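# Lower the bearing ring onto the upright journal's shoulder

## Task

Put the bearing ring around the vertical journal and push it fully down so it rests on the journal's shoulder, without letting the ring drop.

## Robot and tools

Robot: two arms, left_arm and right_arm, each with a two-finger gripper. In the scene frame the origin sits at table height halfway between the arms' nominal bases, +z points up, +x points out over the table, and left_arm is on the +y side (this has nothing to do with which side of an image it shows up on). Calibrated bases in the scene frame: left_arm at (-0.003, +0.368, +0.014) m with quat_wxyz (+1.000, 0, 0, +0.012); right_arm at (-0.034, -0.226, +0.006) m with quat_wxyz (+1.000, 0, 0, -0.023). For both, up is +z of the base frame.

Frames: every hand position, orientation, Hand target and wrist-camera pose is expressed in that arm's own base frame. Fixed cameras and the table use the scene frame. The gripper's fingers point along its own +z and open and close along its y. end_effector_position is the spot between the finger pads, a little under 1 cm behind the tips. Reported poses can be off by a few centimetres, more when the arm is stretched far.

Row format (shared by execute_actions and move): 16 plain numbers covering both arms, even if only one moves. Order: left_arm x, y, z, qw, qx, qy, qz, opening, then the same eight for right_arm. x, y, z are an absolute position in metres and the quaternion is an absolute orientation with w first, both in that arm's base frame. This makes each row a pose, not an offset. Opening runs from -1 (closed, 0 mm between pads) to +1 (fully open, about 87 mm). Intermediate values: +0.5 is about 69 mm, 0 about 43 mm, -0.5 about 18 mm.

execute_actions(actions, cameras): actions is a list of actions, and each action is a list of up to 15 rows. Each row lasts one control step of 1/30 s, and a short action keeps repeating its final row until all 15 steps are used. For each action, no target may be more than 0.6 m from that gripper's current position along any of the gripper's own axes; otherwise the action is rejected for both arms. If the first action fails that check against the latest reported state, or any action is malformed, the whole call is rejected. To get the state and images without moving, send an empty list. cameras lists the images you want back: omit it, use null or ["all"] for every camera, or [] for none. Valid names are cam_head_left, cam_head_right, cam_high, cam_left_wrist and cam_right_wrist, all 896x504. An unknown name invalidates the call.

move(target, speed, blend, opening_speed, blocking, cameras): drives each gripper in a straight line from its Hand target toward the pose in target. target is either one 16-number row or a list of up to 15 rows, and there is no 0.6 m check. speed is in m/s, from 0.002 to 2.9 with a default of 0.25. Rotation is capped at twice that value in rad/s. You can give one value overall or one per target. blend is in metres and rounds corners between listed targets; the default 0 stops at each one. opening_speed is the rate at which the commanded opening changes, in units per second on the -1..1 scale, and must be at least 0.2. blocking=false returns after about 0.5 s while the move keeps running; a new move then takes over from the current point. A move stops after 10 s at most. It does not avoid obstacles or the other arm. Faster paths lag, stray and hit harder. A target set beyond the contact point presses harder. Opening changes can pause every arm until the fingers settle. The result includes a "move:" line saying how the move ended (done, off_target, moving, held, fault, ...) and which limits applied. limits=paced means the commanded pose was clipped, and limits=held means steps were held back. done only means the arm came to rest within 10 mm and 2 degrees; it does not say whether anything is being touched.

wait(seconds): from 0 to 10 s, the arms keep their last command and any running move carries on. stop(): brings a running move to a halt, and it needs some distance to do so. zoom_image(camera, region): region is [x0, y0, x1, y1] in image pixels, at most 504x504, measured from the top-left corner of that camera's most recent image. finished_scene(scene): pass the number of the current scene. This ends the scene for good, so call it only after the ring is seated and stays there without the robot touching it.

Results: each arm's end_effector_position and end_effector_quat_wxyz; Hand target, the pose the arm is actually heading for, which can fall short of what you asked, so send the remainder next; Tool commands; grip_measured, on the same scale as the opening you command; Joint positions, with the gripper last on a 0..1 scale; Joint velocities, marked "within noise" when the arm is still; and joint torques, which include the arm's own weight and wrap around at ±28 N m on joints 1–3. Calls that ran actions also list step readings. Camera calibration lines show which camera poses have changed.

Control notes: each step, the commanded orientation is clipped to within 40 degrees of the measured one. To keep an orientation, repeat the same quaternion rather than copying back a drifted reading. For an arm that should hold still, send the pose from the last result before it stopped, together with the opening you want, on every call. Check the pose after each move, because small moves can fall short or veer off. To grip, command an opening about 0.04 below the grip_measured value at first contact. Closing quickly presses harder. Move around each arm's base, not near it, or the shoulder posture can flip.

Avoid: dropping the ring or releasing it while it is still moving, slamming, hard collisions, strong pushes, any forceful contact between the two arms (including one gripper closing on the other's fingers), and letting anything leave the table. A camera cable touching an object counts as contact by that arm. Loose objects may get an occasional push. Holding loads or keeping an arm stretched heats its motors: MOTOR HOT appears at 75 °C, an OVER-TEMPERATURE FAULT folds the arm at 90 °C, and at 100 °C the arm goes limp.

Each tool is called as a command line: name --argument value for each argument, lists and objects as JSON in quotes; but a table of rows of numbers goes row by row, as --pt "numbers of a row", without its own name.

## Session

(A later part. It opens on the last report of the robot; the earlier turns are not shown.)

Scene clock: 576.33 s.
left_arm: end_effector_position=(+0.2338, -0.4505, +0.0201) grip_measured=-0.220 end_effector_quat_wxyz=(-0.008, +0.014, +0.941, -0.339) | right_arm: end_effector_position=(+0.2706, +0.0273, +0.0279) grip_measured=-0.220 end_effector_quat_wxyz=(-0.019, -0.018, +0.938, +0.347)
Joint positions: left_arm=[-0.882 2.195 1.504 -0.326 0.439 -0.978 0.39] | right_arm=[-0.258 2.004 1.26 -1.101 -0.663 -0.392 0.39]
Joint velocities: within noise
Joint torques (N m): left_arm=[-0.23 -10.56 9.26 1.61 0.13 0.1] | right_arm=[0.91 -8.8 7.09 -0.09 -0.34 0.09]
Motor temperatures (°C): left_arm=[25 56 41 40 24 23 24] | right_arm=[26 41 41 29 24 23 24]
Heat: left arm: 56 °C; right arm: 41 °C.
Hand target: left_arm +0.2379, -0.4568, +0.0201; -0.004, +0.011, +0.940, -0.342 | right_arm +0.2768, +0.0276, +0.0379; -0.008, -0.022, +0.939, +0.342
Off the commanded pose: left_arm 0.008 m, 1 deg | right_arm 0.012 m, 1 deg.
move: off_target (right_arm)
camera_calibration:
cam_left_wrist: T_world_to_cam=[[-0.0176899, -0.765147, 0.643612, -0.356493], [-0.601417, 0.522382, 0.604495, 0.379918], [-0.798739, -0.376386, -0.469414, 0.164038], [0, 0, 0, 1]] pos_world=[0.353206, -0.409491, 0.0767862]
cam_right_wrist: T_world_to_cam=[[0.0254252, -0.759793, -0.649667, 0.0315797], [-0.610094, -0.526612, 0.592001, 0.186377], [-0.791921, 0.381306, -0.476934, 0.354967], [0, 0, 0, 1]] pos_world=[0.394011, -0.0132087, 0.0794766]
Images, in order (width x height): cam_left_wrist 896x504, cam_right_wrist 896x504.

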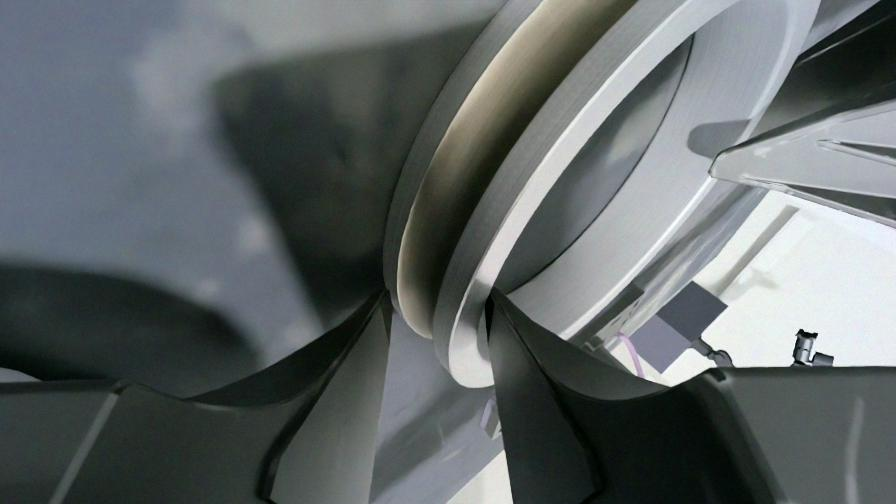

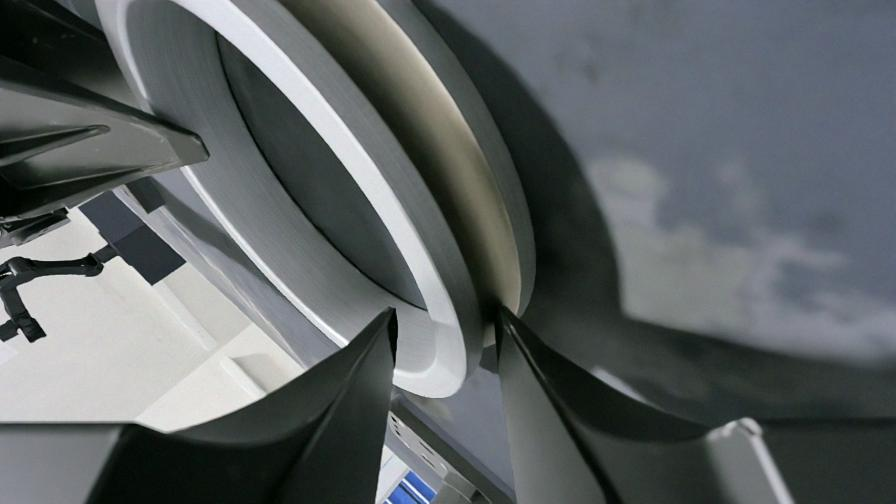

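move --pt "0.238 -0.440 0.060 -0.0041 0.0113 0.9396 -0.342 -0.22 0.277 0.0275 0.038 -0.0079 -0.0216 0.9394 0.3419 -0.22" --pt "0.240 -0.440 0.032 -0.0041 0.0113 0.9396 -0.342 -0.22 0.277 0.0275 0.038 -0.0079 -0.0216 0.9394 0.3419 -0.22" --pt "0.241 -0.459 0.032 -0.0041 0.0113 0.9396 -0.342 -0.22 0.277 0.0275 0.038 -0.0079 -0.0216 0.9394 0.3419 -0.22" --speed 0.1 --cameras '["cam_left_wrist"]'

Scene clock: 581.67 s.
left_arm: end_effector_position=(+0.2373, -0.4533, +0.0319) grip_measured=-0.220 end_effector_quat_wxyz=(-0.006, +0.016, +0.940, -0.340) | right_arm: end_effector_position=(+0.2706, +0.0273, +0.0279) grip_measured=-0.220 end_effector_quat_wxyz=(-0.019, -0.018, +0.938, +0.347)
Joint positions: left_arm=[-0.88 2.189 1.545 -0.369 0.438 -0.974 0.39] | right_arm=[-0.258 2.004 1.26 -1.101 -0.663 -0.392 0.39]
Joint velocities: within noise
Joint torques (N m): left_arm=[-0.16 -10.69 9.42 1.56 0.13 0.07] | right_arm=[0.9 -8.83 7.12 -0.09 -0.34 0.08]
Motor temperatures (°C): left_arm=[25 55 41 40 24 23 24] | right_arm=[26 41 41 28 24 23 24]
Heat: left arm: 55 °C; right arm: 41 °C.
Hand target: left_arm +0.2409, -0.4588, +0.0320; -0.004, +0.011, +0.940, -0.342 | right_arm +0.2768, +0.0276, +0.0379; -0.008, -0.022, +0.939, +0.342
Off the commanded pose: left_arm 0.007 m, 1 deg | right_arm 0.012 m, 1 deg.
move: off_target (right_arm)
camera_calibration:
cam_left_wrist: T_world_to_cam=[[-0.0221676, -0.763488, 0.645442, -0.36437], [-0.60375, 0.524807, 0.600054, 0.378102], [-0.796866, -0.376384, -0.472589, 0.170927], [0, 0, 0, 1]] pos_world=[0.356408, -0.412289, 0.0890763]
Images, in order (width x height): cam_left_wrist 896x504.

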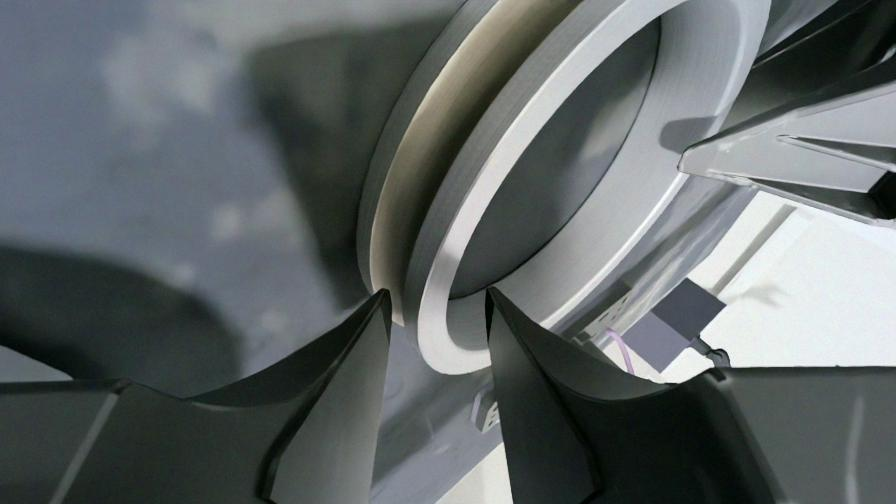

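move --pt "0.241 -0.459 0.031 -0.0041 0.0113 0.9396 -0.342 -0.45 0.277 0.0275 0.038 -0.0079 -0.0216 0.9394 0.3419 -0.45" --speed 0.1 --opening_speed 0.25 --cameras '["cam_left_wrist","cam_right_wrist"]'

zoom_image --camera "cam_left_wrist" --region '[340, 200, 560, 420]'

zoom_image --camera "cam_right_wrist" --region '[340, 200, 560, 420]'

Scene clock: 586.57 s.
left_arm: end_effector_position=(+0.2373, -0.4525, +0.0312) grip_measured=-0.450 end_effector_quat_wxyz=(-0.006, +0.015, +0.941, -0.338) | right_arm: end_effector_position=(+0.2692, +0.0243, +0.0259) grip_measured=-0.449 end_effector_quat_wxyz=(-0.023, -0.020, +0.941, +0.337)
Joint positions: left_arm=[-0.88 2.189 1.545 -0.373 0.435 -0.974 0.275] | right_arm=[-0.258 2.004 1.26 -1.101 -0.641 -0.392 0.275]
Joint velocities: within noise
Joint torques (N m): left_arm=[-0.18 -10.55 9.26 1.63 0.17 0.07] | right_arm=[0.87 -8.77 7.12 -0.09 -0.53 0.08]
Motor temperatures (°C): left_arm=[25 54 42 40 24 23 24] | right_arm=[26 41 41 28 24 23 24]
Heat: left arm: 54 °C; right arm: 41 °C.
Hand target: left_arm +0.2409, -0.4588, +0.0311; -0.004, +0.011, +0.940, -0.342 | right_arm +0.2766, +0.0274, +0.0378; -0.008, -0.022, +0.939, +0.342
Off the commanded pose: left_arm 0.007 m, 1 deg | right_arm 0.015 m, 2 deg.
move: off_target (right_arm)
camera_calibration:
cam_left_wrist: T_world_to_cam=[[-0.0201248, -0.766817, 0.64155, -0.365126], [-0.604416, 0.520478, 0.603146, 0.376169], [-0.796415, -0.375624, -0.473951, 0.171136], [0, 0, 0, 1]] pos_world=[0.35631, -0.41149, 0.088472]
cam_right_wrist: T_world_to_cam=[[0.0264736, -0.772846, -0.634041, 0.0276888], [-0.603683, -0.517909, 0.606084, 0.182775], [-0.796785, 0.366715, -0.480265, 0.355802], [0, 0, 0, 1]] pos_world=[0.393103, -0.0144179, 0.0776581]
Images, in order (width x height): cam_left_wrist 896x504, cam_right_wrist 896x504.

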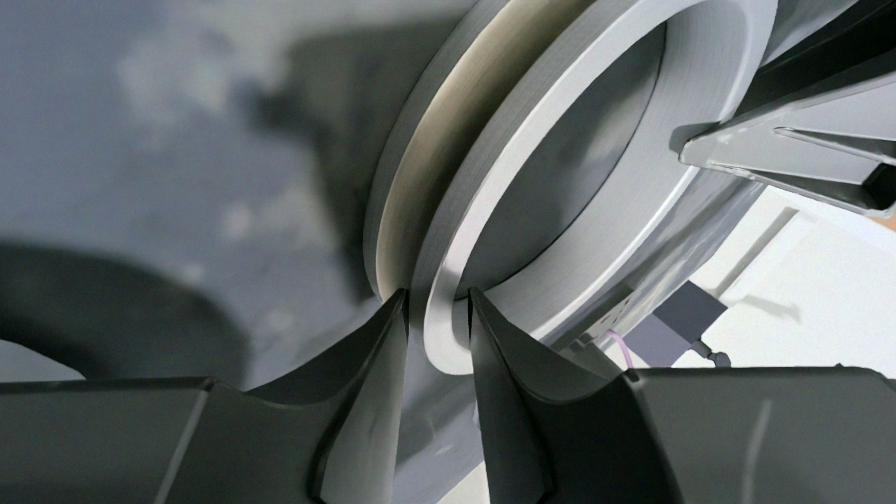

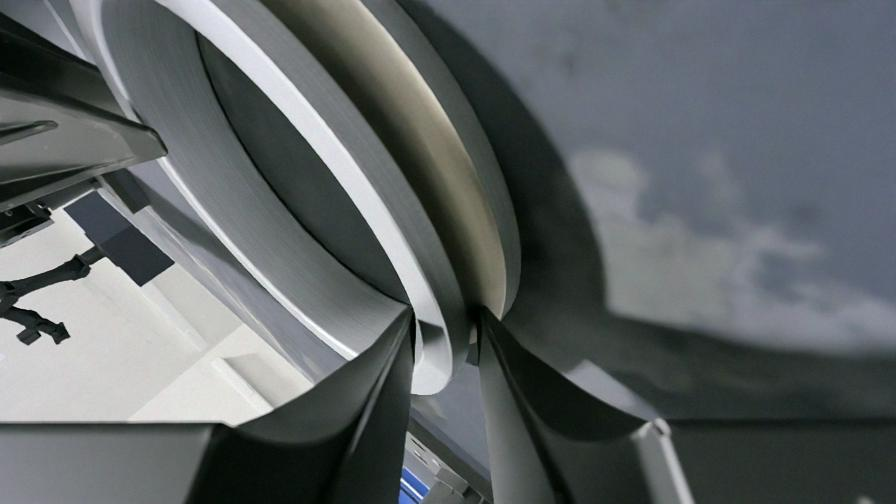

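Scaled by 2.291 from the camera's 896x504 image, which has a finer 1280x720 frame.

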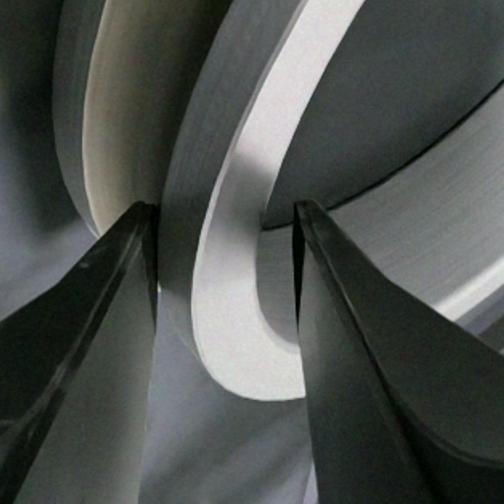

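Scaled by 2.291 from the camera's 896x504 image, which has a finer 1280x720 frame.

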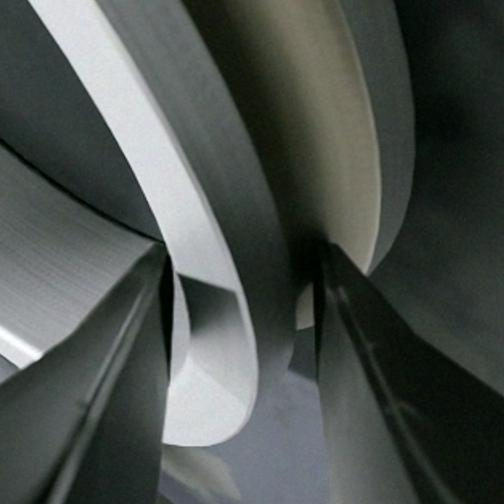

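move --pt "0.241 -0.463 0.032 -0.0041 0.0113 0.9396 -0.342 -0.45 0.277 0.0275 0.038 -0.0079 -0.0216 0.9394 0.3419 -0.45" --pt "0.241 -0.463 0.032 -0.0041 0.0113 0.9396 -0.342 -0.62 0.277 0.0275 0.038 -0.0079 -0.0216 0.9394 0.3419 -0.62" --speed 0.06 --opening_speed 0.25 --cameras '["cam_left_wrist","cam_right_wrist"]'

zoom_image --camera "cam_left_wrist" --region '[340, 200, 560, 420]'

zoom_image --camera "cam_right_wrist" --region '[340, 200, 560, 420]'

Scene clock: 594.07 s.
left_arm: end_effector_position=(+0.2383, -0.4520, +0.0287) grip_measured=-0.591 end_effector_quat_wxyz=(-0.007, +0.012, +0.943, -0.331) | right_arm: end_effector_position=(+0.2694, +0.0233, +0.0262) grip_measured=-0.572 end_effector_quat_wxyz=(-0.024, -0.020, +0.942, +0.334)
Joint positions: left_arm=[-0.88 2.199 1.559 -0.391 0.427 -0.974 0.205] | right_arm=[-0.258 2.004 1.264 -1.104 -0.635 -0.392 0.214]
Joint velocities: within noise
Joint torques (N m): left_arm=[-0.66 -10.76 9.7 1.72 0.21 0.01] | right_arm=[0.84 -8.8 6.83 -0.06 -0.58 0.08]
Motor temperatures (°C): left_arm=[25 53 43 40 24 23 24] | right_arm=[26 42 41 28 24 23 24]
Heat: left arm: 53 °C; right arm: 42 °C.
Hand target: left_arm +0.2407, -0.4626, +0.0322; -0.004, +0.011, +0.940, -0.342 | right_arm +0.2766, +0.0274, +0.0378; -0.008, -0.022, +0.939, +0.342
Off the commanded pose: left_arm 0.012 m, 1 deg | right_arm 0.015 m, 2 deg.
move: off_target (left_arm, right_arm); target 2's new opening was sent with right_arm's hand 0.015 m and 2 deg from that target
camera_calibration:
cam_left_wrist: T_world_to_cam=[[-0.0150575, -0.776234, 0.630265, -0.368258], [-0.604183, 0.509311, 0.612833, 0.372663], [-0.796703, -0.371568, -0.476657, 0.172962], [0, 0, 0, 1]] pos_world=[0.357412, -0.411389, 0.0861632]
cam_right_wrist: T_world_to_cam=[[0.0272217, -0.776345, -0.62972, 0.0268586], [-0.602464, -0.51543, 0.609401, 0.181754], [-0.797682, 0.362794, -0.481751, 0.356824], [0, 0, 0, 1]] pos_world=[0.393401, -0.0149204, 0.0780523]
Images, in order (width x height): cam_left_wrist 896x504, cam_right_wrist 896x504.

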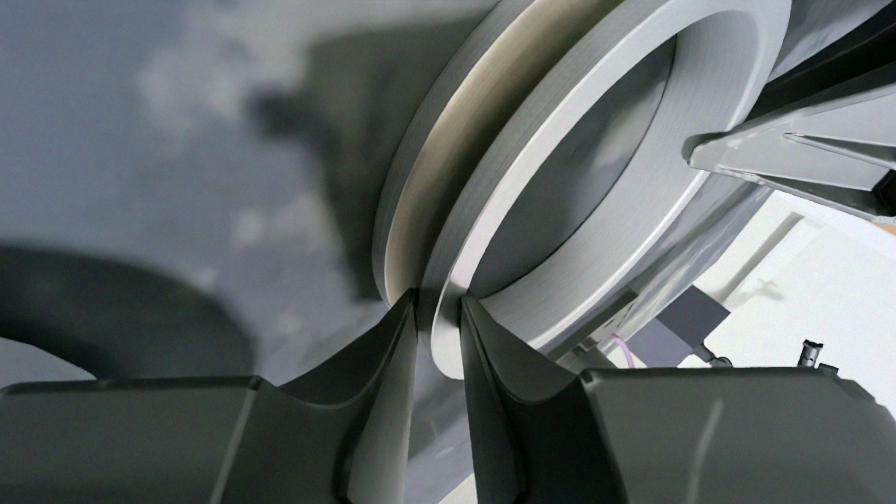

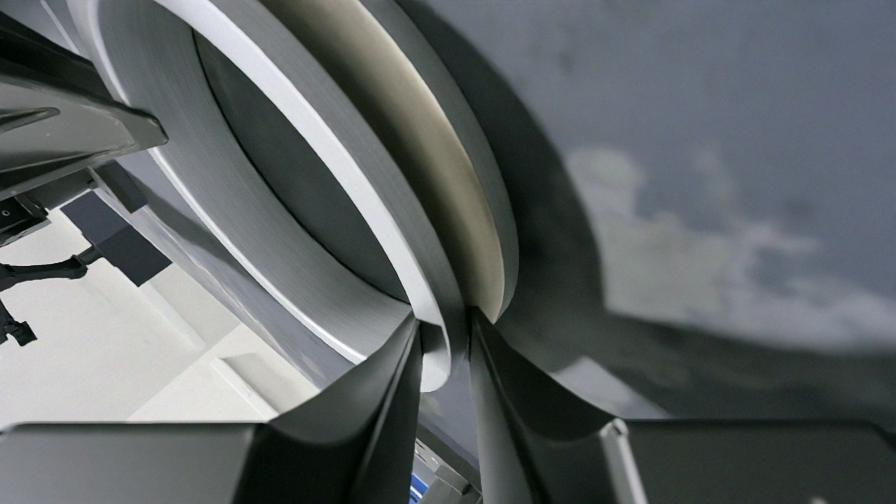

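Scaled by 2.291 from the camera's 896x504 image, which has a finer 1280x720 frame.

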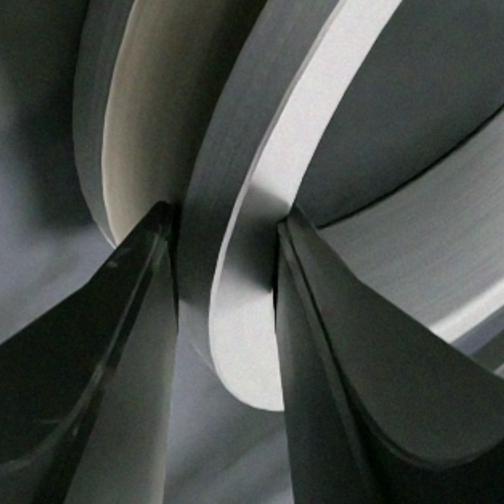

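Scaled by 2.291 from the camera's 896x504 image, which has a finer 1280x720 frame.

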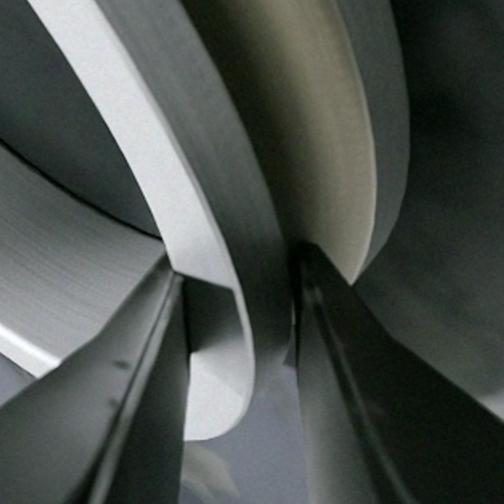

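move --pt "0.243 -0.461 0.055 -0.0041 0.0113 0.9396 -0.342 -0.68 0.281 0.0275 0.061 -0.0079 -0.0216 0.9394 0.3419 -0.66" --speed 0.03

Scene clock: 599.00 s.
left_arm: end_effector_position=(+0.2383, -0.4489, +0.0313) grip_measured=-0.613 end_effector_quat_wxyz=(-0.009, +0.008, +0.949, -0.316) | right_arm: end_effector_position=(+0.2785, +0.0212, +0.0322) grip_measured=-0.607 end_effector_quat_wxyz=(-0.014, -0.030, +0.945, +0.324)
Joint positions: left_arm=[-0.882 2.199 1.588 -0.449 0.41 -0.972 0.193] | right_arm=[-0.249 2.001 1.305 -1.118 -0.621 -0.392 0.197]
Joint velocities: within noise
Joint torques (N m): left_arm=[0.01 -13.91 10.97 1.44 0.42 0.07] | right_arm=[0.25 -10.44 8.75 -0.7 -0.72 0.13]
Motor temperatures (°C): left_arm=[25 53 42 41 24 23 24] | right_arm=[26 42 41 28 24 23 24]
Heat: left arm: 53 °C; right arm: 42 °C.
Hand target: left_arm +0.2425, -0.4601, +0.0551; -0.004, +0.012, +0.940, -0.342 | right_arm +0.2806, +0.0275, +0.0593; -0.007, -0.022, +0.940, +0.342
Off the commanded pose: left_arm 0.027 m, 3 deg | right_arm 0.030 m, 2 deg.
move: off_target (left_arm, right_arm)
camera_calibration:
cam_left_wrist: T_world_to_cam=[[-0.00656641, -0.795798, 0.605527, -0.377534], [-0.603711, 0.485887, 0.632018, 0.358284], [-0.797176, -0.361413, -0.483622, 0.180254], [0, 0, 0, 1]] pos_world=[0.357515, -0.409381, 0.0893402]
cam_right_wrist: T_world_to_cam=[[0.0525778, -0.788736, -0.61248, 0.0214136], [-0.610838, -0.510607, 0.605109, 0.184796], [-0.790008, 0.342311, -0.508637, 0.366877], [0, 0, 0, 1]] pos_world=[0.40159, -0.0143382, 0.0879008]

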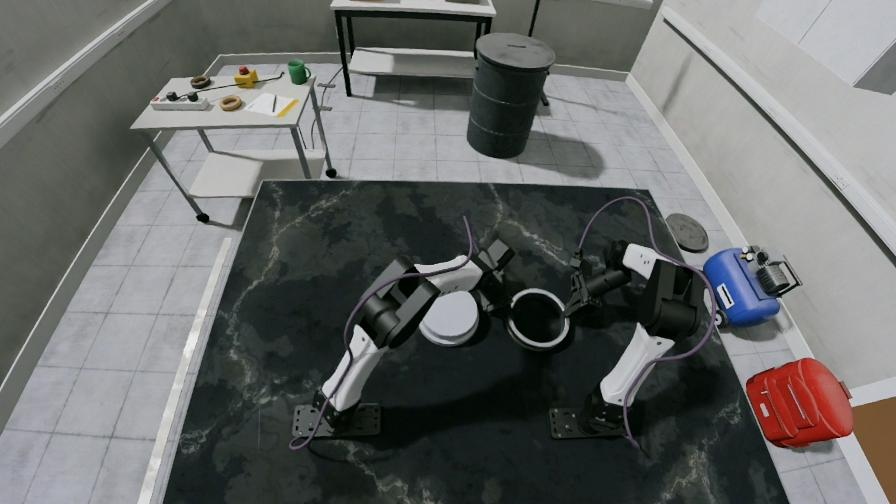

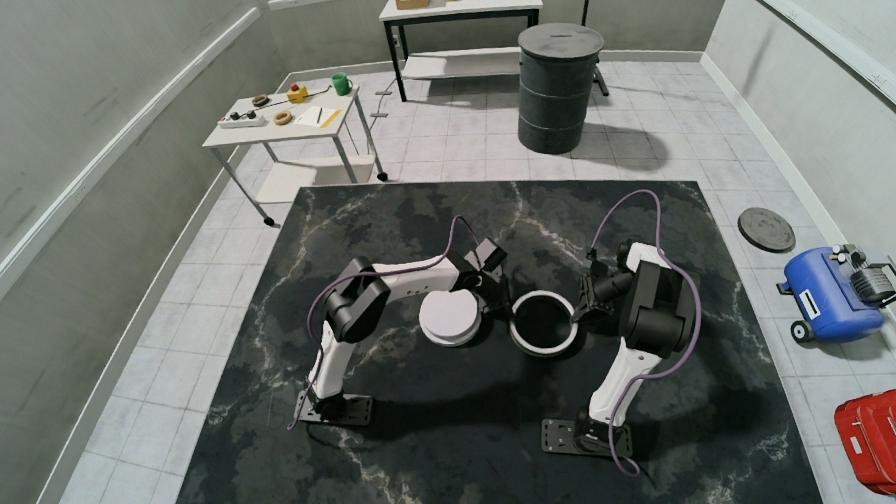

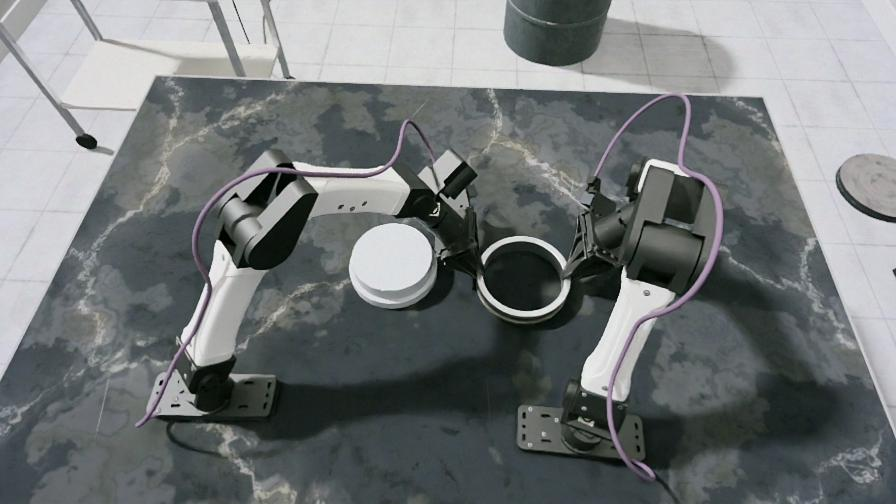

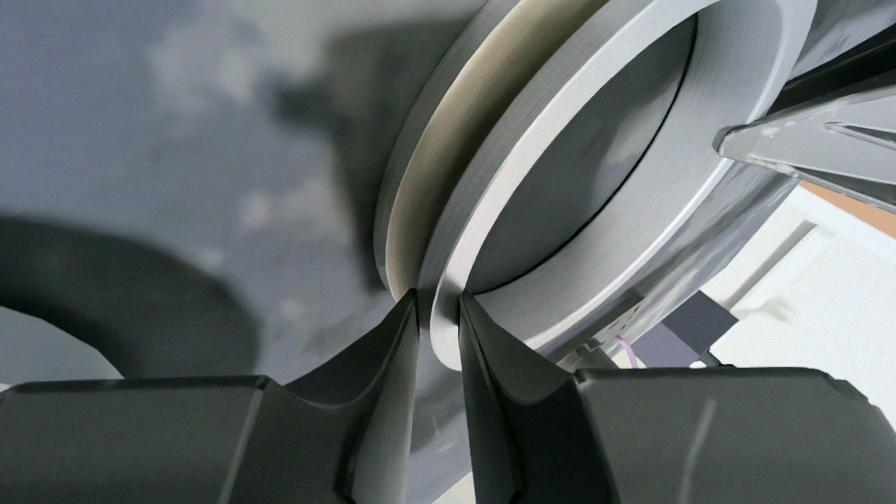

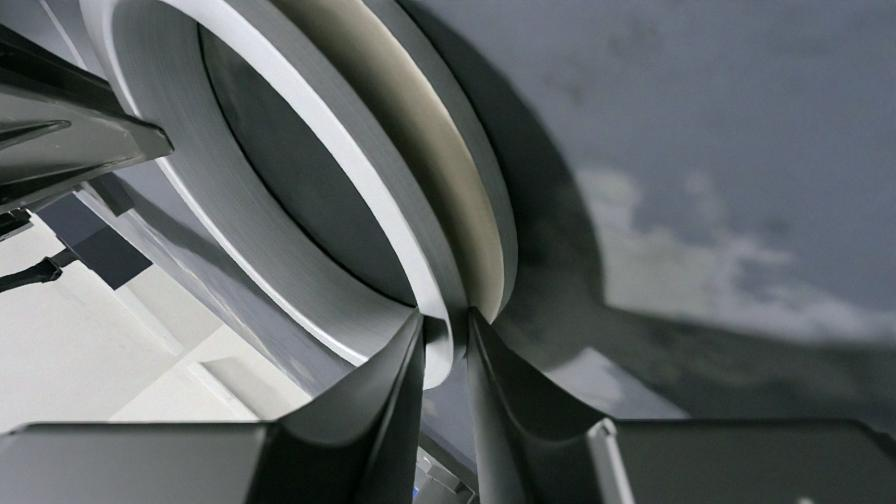

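move --pt "0.245 -0.463 0.073 -0.0041 0.0113 0.9396 -0.342 -0.70 0.281 0.0285 0.077 -0.0079 -0.0216 0.9394 0.3419 -0.70" --speed 0.025 --cameras '["cam_left_wrist","cam_right_wrist","cam_high"]'

Scene clock: 602.63 s.
left_arm: end_effector_position=(+0.2379, -0.4474, +0.0394) grip_measured=-0.618 end_effector_quat_wxyz=(-0.014, +0.005, +0.953, -0.303) | right_arm: end_effector_position=(+0.2784, +0.0223, +0.0444) grip_measured=-0.608 end_effector_quat_wxyz=(-0.019, -0.031, +0.945, +0.325)
Joint positions: left_arm=[-0.884 2.199 1.637 -0.526 0.399 -0.972 0.191] | right_arm=[-0.245 1.99 1.338 -1.172 -0.621 -0.392 0.196]
Joint velocities: within noise
Joint torques (N m): left_arm=[0.24 -15.04 11.7 1.47 0.52 0.09] | right_arm=[0.16 -11.22 9.01 -0.68 -0.72 0.17]
Motor temperatures (°C): left_arm=[25 54 43 40 24 23 24] | right_arm=[26 44 41 28 24 23 24]
Heat: left arm: 54 °C; right arm: 44 °C.
Hand target: left_arm +0.2442, -0.4615, +0.0732; -0.004, +0.012, +0.940, -0.342 | right_arm +0.2804, +0.0286, +0.0747; -0.007, -0.022, +0.940, +0.342
Off the commanded pose: left_arm 0.038 m, 5 deg | right_arm 0.033 m, 3 deg.
move: off_target (left_arm, right_arm)
camera_calibration:
cam_left_wrist: T_world_to_cam=[[0.00252777, -0.812467, 0.583001, -0.390027], [-0.598214, 0.465952, 0.651943, 0.341188], [-0.801333, -0.350407, -0.484851, 0.190334], [0, 0, 0, 1]] pos_world=[0.35761, -0.409167, 0.0972345]
cam_right_wrist: T_world_to_cam=[[0.0501794, -0.787114, -0.614764, 0.030536], [-0.60307, -0.514534, 0.609559, 0.175756], [-0.796109, 0.340158, -0.500503, 0.373973], [0, 0, 0, 1]] pos_world=[0.402184, -0.0127424, 0.0988137]
Images, in order (width x height): cam_high 896x504, cam_left_wrist 896x504, cam_right_wrist 896x504.

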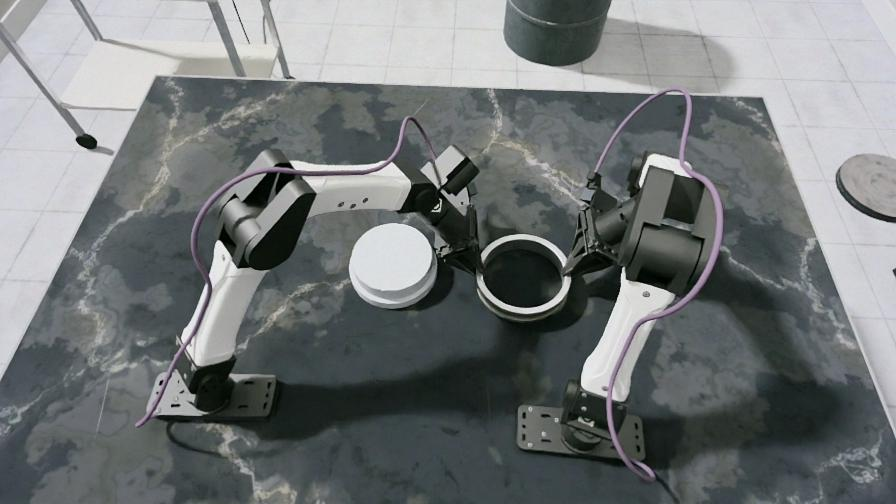

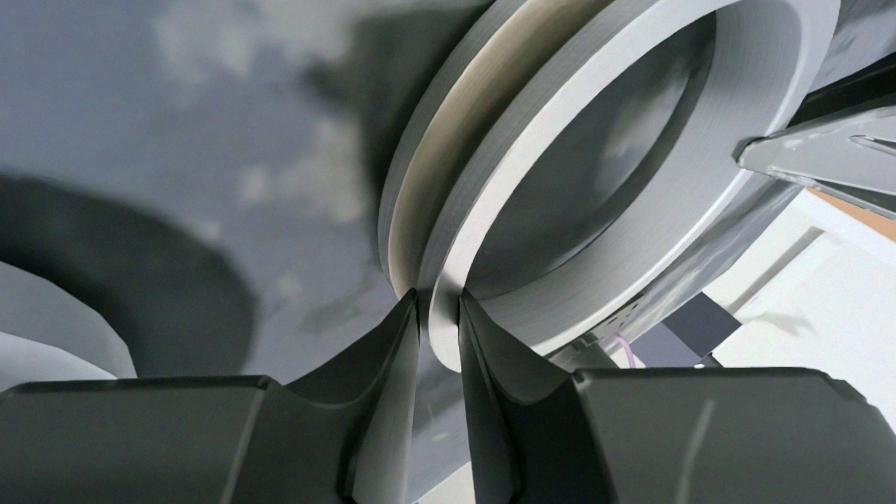

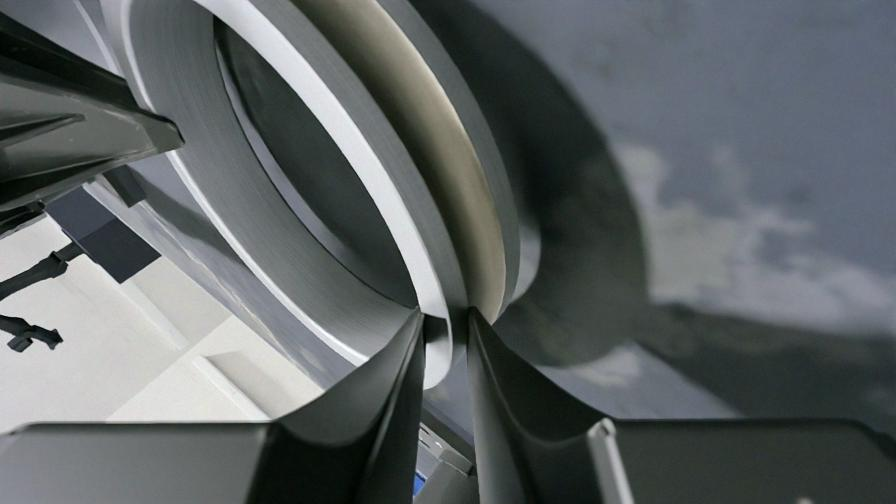

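move --pt "0.247 -0.463 0.112 -0.0041 0.0113 0.9360 -0.352 -0.70 0.281 0.0290 0.107 -0.0079 -0.0216 0.9394 0.3419 -0.70" --pt "0.247 -0.463 0.148 -0.0041 0.0113 0.9360 -0.352 -0.70 0.281 0.0290 0.141 -0.0079 -0.0216 0.9394 0.3419 -0.70" --speed 0.025

Scene clock: 611.53 s.
left_arm: end_effector_position=(+0.2381, -0.4477, +0.0841) grip_measured=-0.624 end_effector_quat_wxyz=(-0.029, +0.000, +0.958, -0.284) | right_arm: end_effector_position=(+0.2841, +0.0212, +0.1065) grip_measured=-0.618 end_effector_quat_wxyz=(-0.019, -0.032, +0.945, +0.325)
Joint positions: left_arm=[-0.884 2.199 1.834 -0.775 0.399 -0.972 0.188] | right_arm=[-0.244 1.942 1.528 -1.408 -0.62 -0.392 0.191]
Joint velocities: within noise
Joint torques (N m): left_arm=[0.88 -20.04 12.41 1.49 0.68 0.11] | right_arm=[0.16 -11.21 9.63 -0.74 -0.72 0.18]
Motor temperatures (°C): left_arm=[25 57 44 40 24 23 24] | right_arm=[26 46 42 28 25 23 25]
Heat: left arm: 57 °C; right arm: 46 °C.
Hand target: left_arm +0.2446, -0.4596, +0.1471; -0.004, +0.013, +0.936, -0.351 | right_arm +0.2804, +0.0290, +0.1385; -0.007, -0.022, +0.940, +0.342
Off the commanded pose: left_arm 0.066 m, 9 deg | right_arm 0.036 m, 3 deg.
move: off_target (left_arm, right_arm)
camera_calibration:
cam_left_wrist: T_world_to_cam=[[0.0208857, -0.834865, 0.550059, -0.427891], [-0.57646, 0.43946, 0.688889, 0.292163], [-0.816858, -0.331475, -0.472088, 0.223207], [0, 0, 0, 1]] pos_world=[0.359686, -0.411638, 0.13947]
cam_right_wrist: T_world_to_cam=[[0.0522583, -0.787546, -0.614036, 0.0667885], [-0.603484, -0.514807, 0.608918, 0.140972], [-0.79566, 0.33874, -0.502175, 0.410097], [0, 0, 0, 1]] pos_world=[0.407883, -0.013744, 0.161111]

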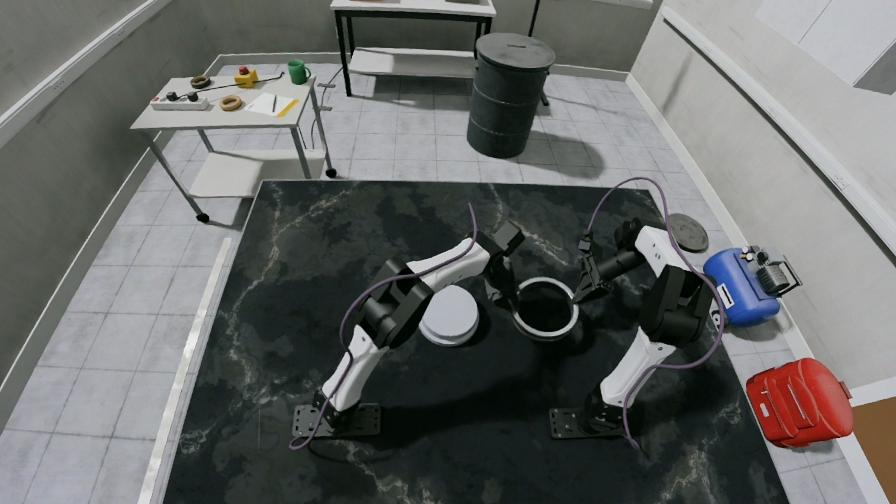

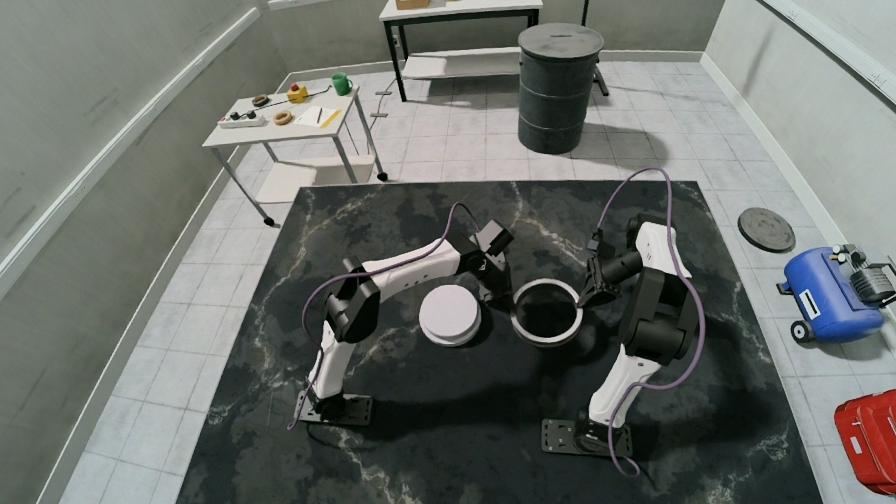

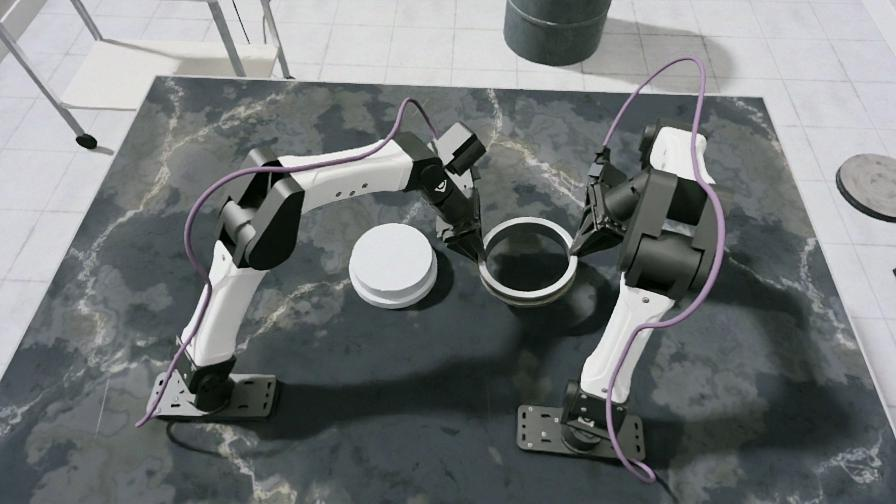

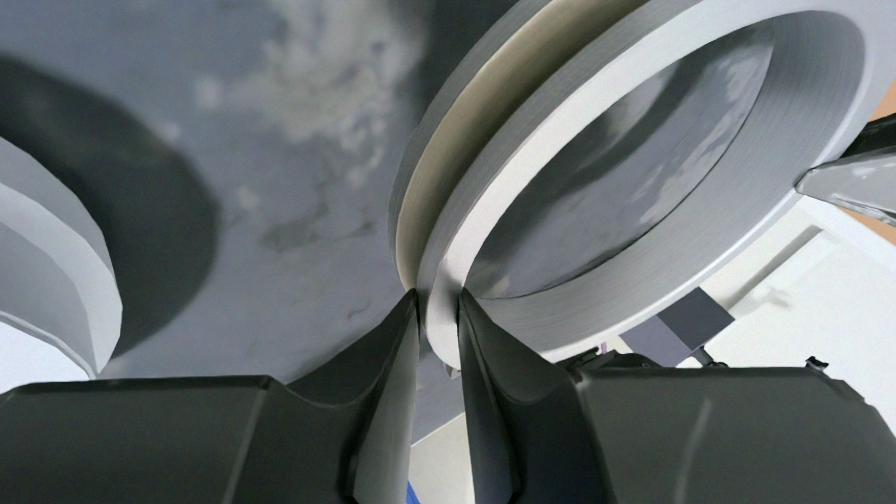

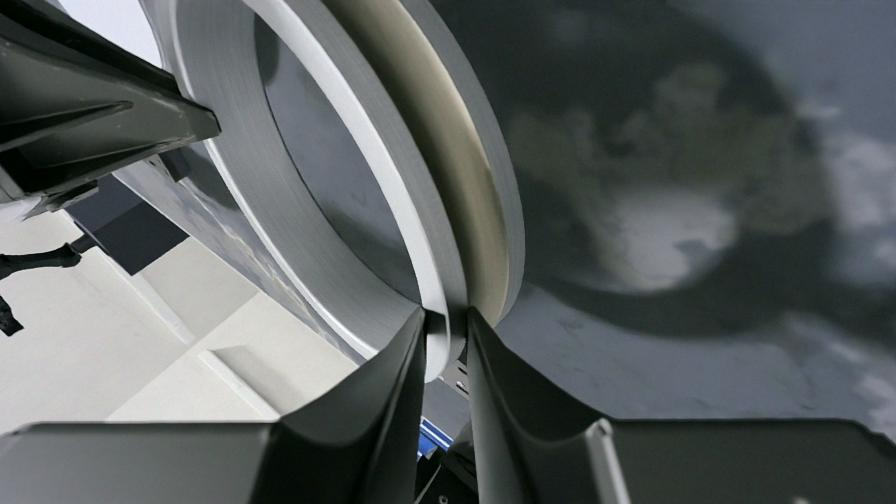

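move --pt "0.247 -0.463 0.176 -0.0041 0.0113 0.9360 -0.352 -0.70 0.281 0.0290 0.141 -0.0079 -0.0216 0.9394 0.3419 -0.70" --speed 0.03 --cameras '["cam_left_wrist","cam_right_wrist","cam_high"]'

Scene clock: 616.93 s.
left_arm: end_effector_position=(+0.2383, -0.4450, +0.1107) grip_measured=-0.624 end_effector_quat_wxyz=(-0.032, -0.003, +0.961, -0.275) | right_arm: end_effector_position=(+0.2836, +0.0213, +0.1067) grip_measured=-0.621 end_effector_quat_wxyz=(-0.020, -0.031, +0.945, +0.325)
Joint positions: left_arm=[-0.882 2.199 1.949 -0.909 0.392 -0.97 0.188] | right_arm=[-0.244 1.942 1.528 -1.41 -0.62 -0.392 0.19]
Joint velocities: within noise
Joint torques (N m): left_arm=[0.79 -19.66 13 1.65 0.76 0.1] | right_arm=[0.17 -11.22 9.62 -0.73 -0.73 0.18]
Motor temperatures (°C): left_arm=[25 60 45 40 24 23 24] | right_arm=[26 46 42 28 25 23 25]
Heat: left arm: 60 °C; right arm: 46 °C.
Hand target: left_arm +0.2439, -0.4585, +0.1755; -0.004, +0.014, +0.936, -0.351 | right_arm +0.2803, +0.0290, +0.1386; -0.007, -0.022, +0.940, +0.342
Off the commanded pose: left_arm 0.068 m, 10 deg | right_arm 0.035 m, 3 deg.
move: off_target (left_arm, right_arm)
camera_calibration:
cam_left_wrist: T_world_to_cam=[[0.0263505, -0.845299, 0.533644, -0.444401], [-0.57319, 0.424581, 0.700845, 0.264102], [-0.818999, -0.324347, -0.473329, 0.240651], [0, 0, 0, 1]] pos_world=[0.360184, -0.40973, 0.165964]
cam_right_wrist: T_world_to_cam=[[0.050861, -0.78719, -0.61461, 0.067557], [-0.602124, -0.515149, 0.609974, 0.140051], [-0.796781, 0.339047, -0.500187, 0.409887], [0, 0, 0, 1]] pos_world=[0.407482, -0.0136439, 0.161114]
Images, in order (width x height): cam_high 896x504, cam_left_wrist 896x504, cam_right_wrist 896x504.

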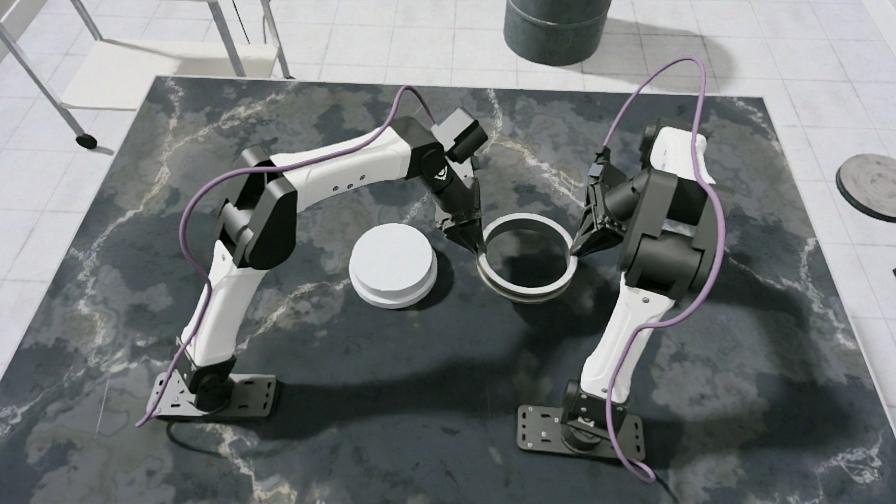

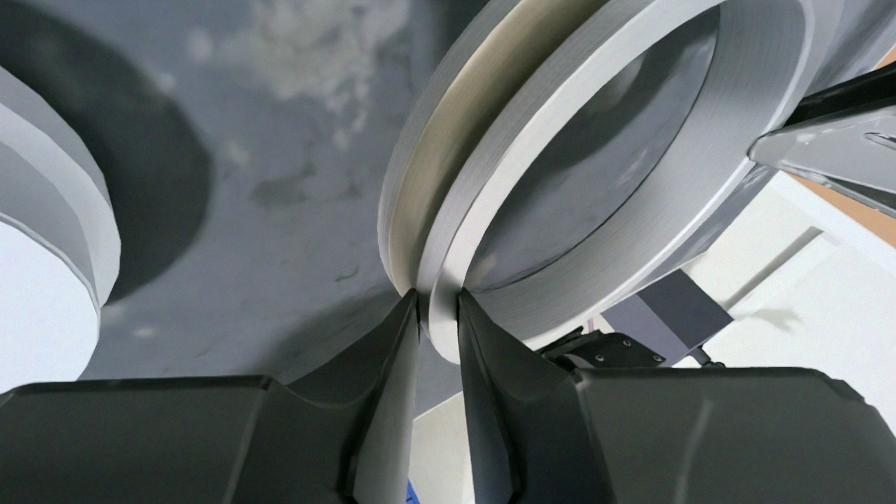

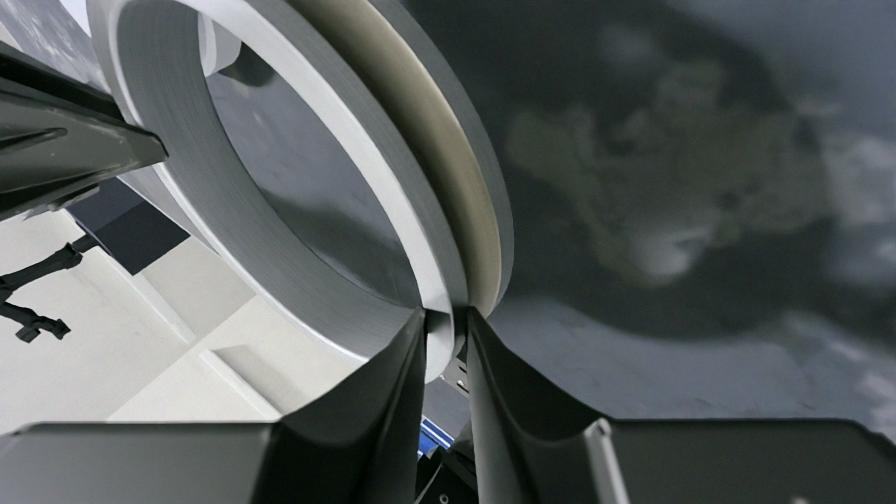

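move --pt "0.2515 -0.383 0.172 -0.0041 0.0113 0.9360 -0.352 -0.70 0.2815 0.109 0.145 -0.0079 -0.0216 0.9394 0.3419 -0.70" --speed 0.05 --cameras '["cam_left_wrist","cam_right_wrist","cam_high"]'

Scene clock: 630.53 s.
left_arm: end_effector_position=(+0.2513, -0.3703, +0.1205) grip_measured=-0.624 end_effector_quat_wxyz=(-0.026, -0.003, +0.959, -0.281) | right_arm: end_effector_position=(+0.2895, +0.0968, +0.1215) grip_measured=-0.621 end_effector_quat_wxyz=(-0.015, -0.032, +0.950, +0.310)
Joint positions: left_arm=[-0.741 2.001 1.686 -0.883 0.446 -0.834 0.188] | right_arm=[-0.011 1.856 1.495 -1.278 -0.629 -0.101 0.189]
Joint velocities: within noise
Joint torques (N m): left_arm=[0.49 -18.84 8.46 1.68 0.98 0.09] | right_arm=[0.66 -10.81 5.74 0.15 -0.95 0.27]
Motor temperatures (°C): left_arm=[25 69 48 40 25 23 25] | right_arm=[26 47 42 28 25 23 25]
Heat: left arm: 69 °C; right arm: 47 °C.
Hand target: left_arm +0.2497, -0.3805, +0.1712; -0.005, +0.014, +0.937, -0.349 | right_arm +0.2816, +0.1084, +0.1439; -0.009, -0.023, +0.940, +0.342
Off the commanded pose: left_arm 0.053 m, 9 deg | right_arm 0.028 m, 4 deg.
move: off_target (left_arm, right_arm)
camera_calibration:
cam_left_wrist: T_world_to_cam=[[0.0249668, -0.837916, 0.545228, -0.38527], [-0.582777, 0.430938, 0.688958, 0.239145], [-0.812249, -0.334948, -0.477559, 0.275052], [0, 0, 0, 1]] pos_world=[0.372398, -0.333752, 0.176653]
cam_right_wrist: T_world_to_cam=[[0.056719, -0.805793, -0.589475, 0.132858], [-0.609598, -0.495541, 0.618733, 0.172715], [-0.790679, 0.324249, -0.519316, 0.398436], [0, 0, 0, 1]] pos_world=[0.412786, 0.0634509, 0.178366]
Images, in order (width x height): cam_high 896x504, cam_left_wrist 896x504, cam_right_wrist 896x504.

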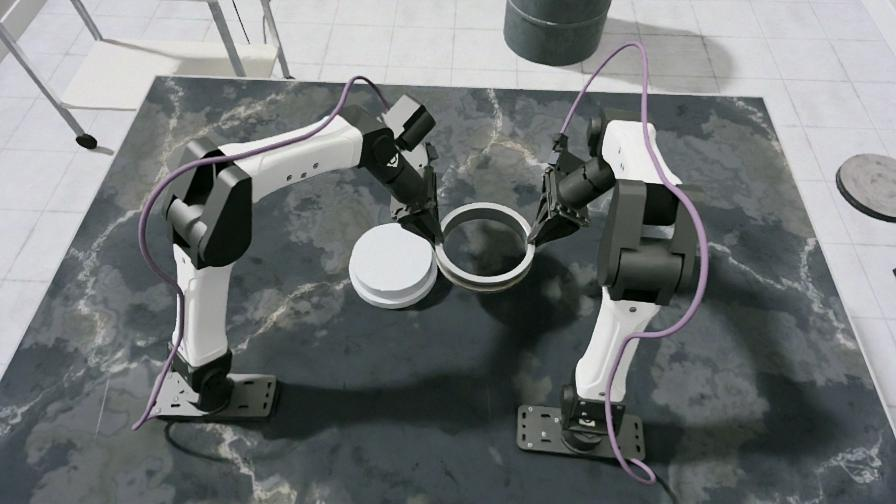

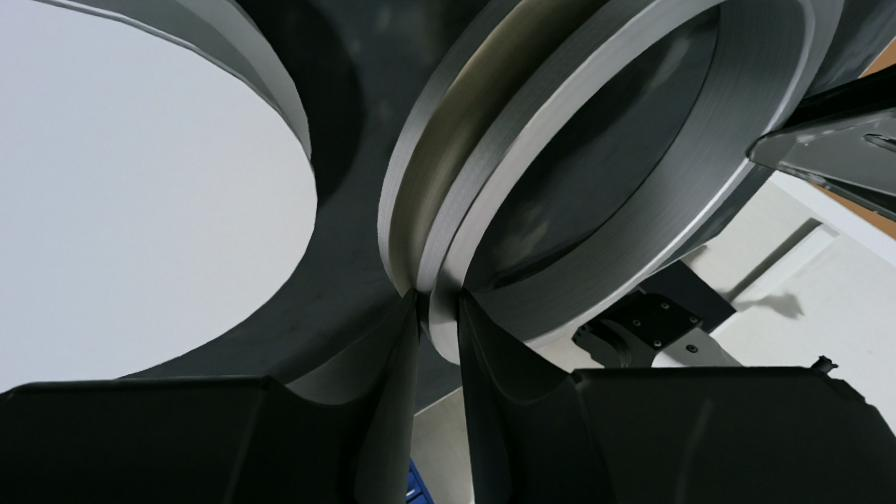

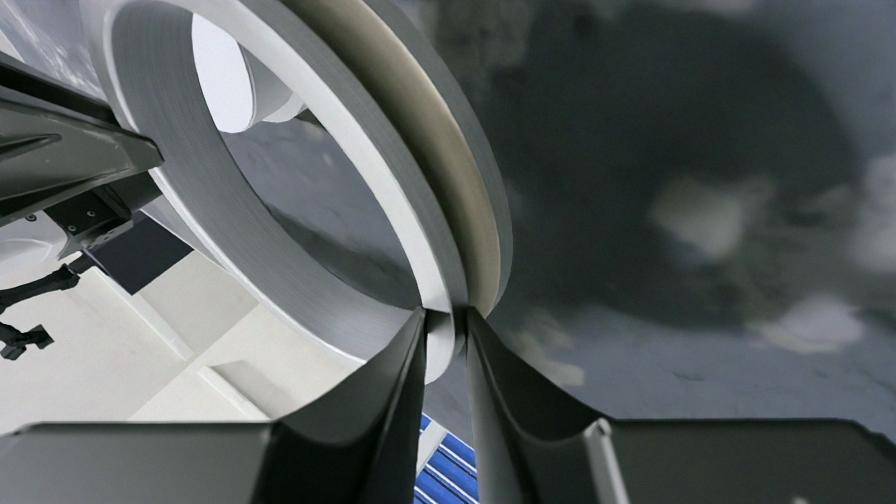

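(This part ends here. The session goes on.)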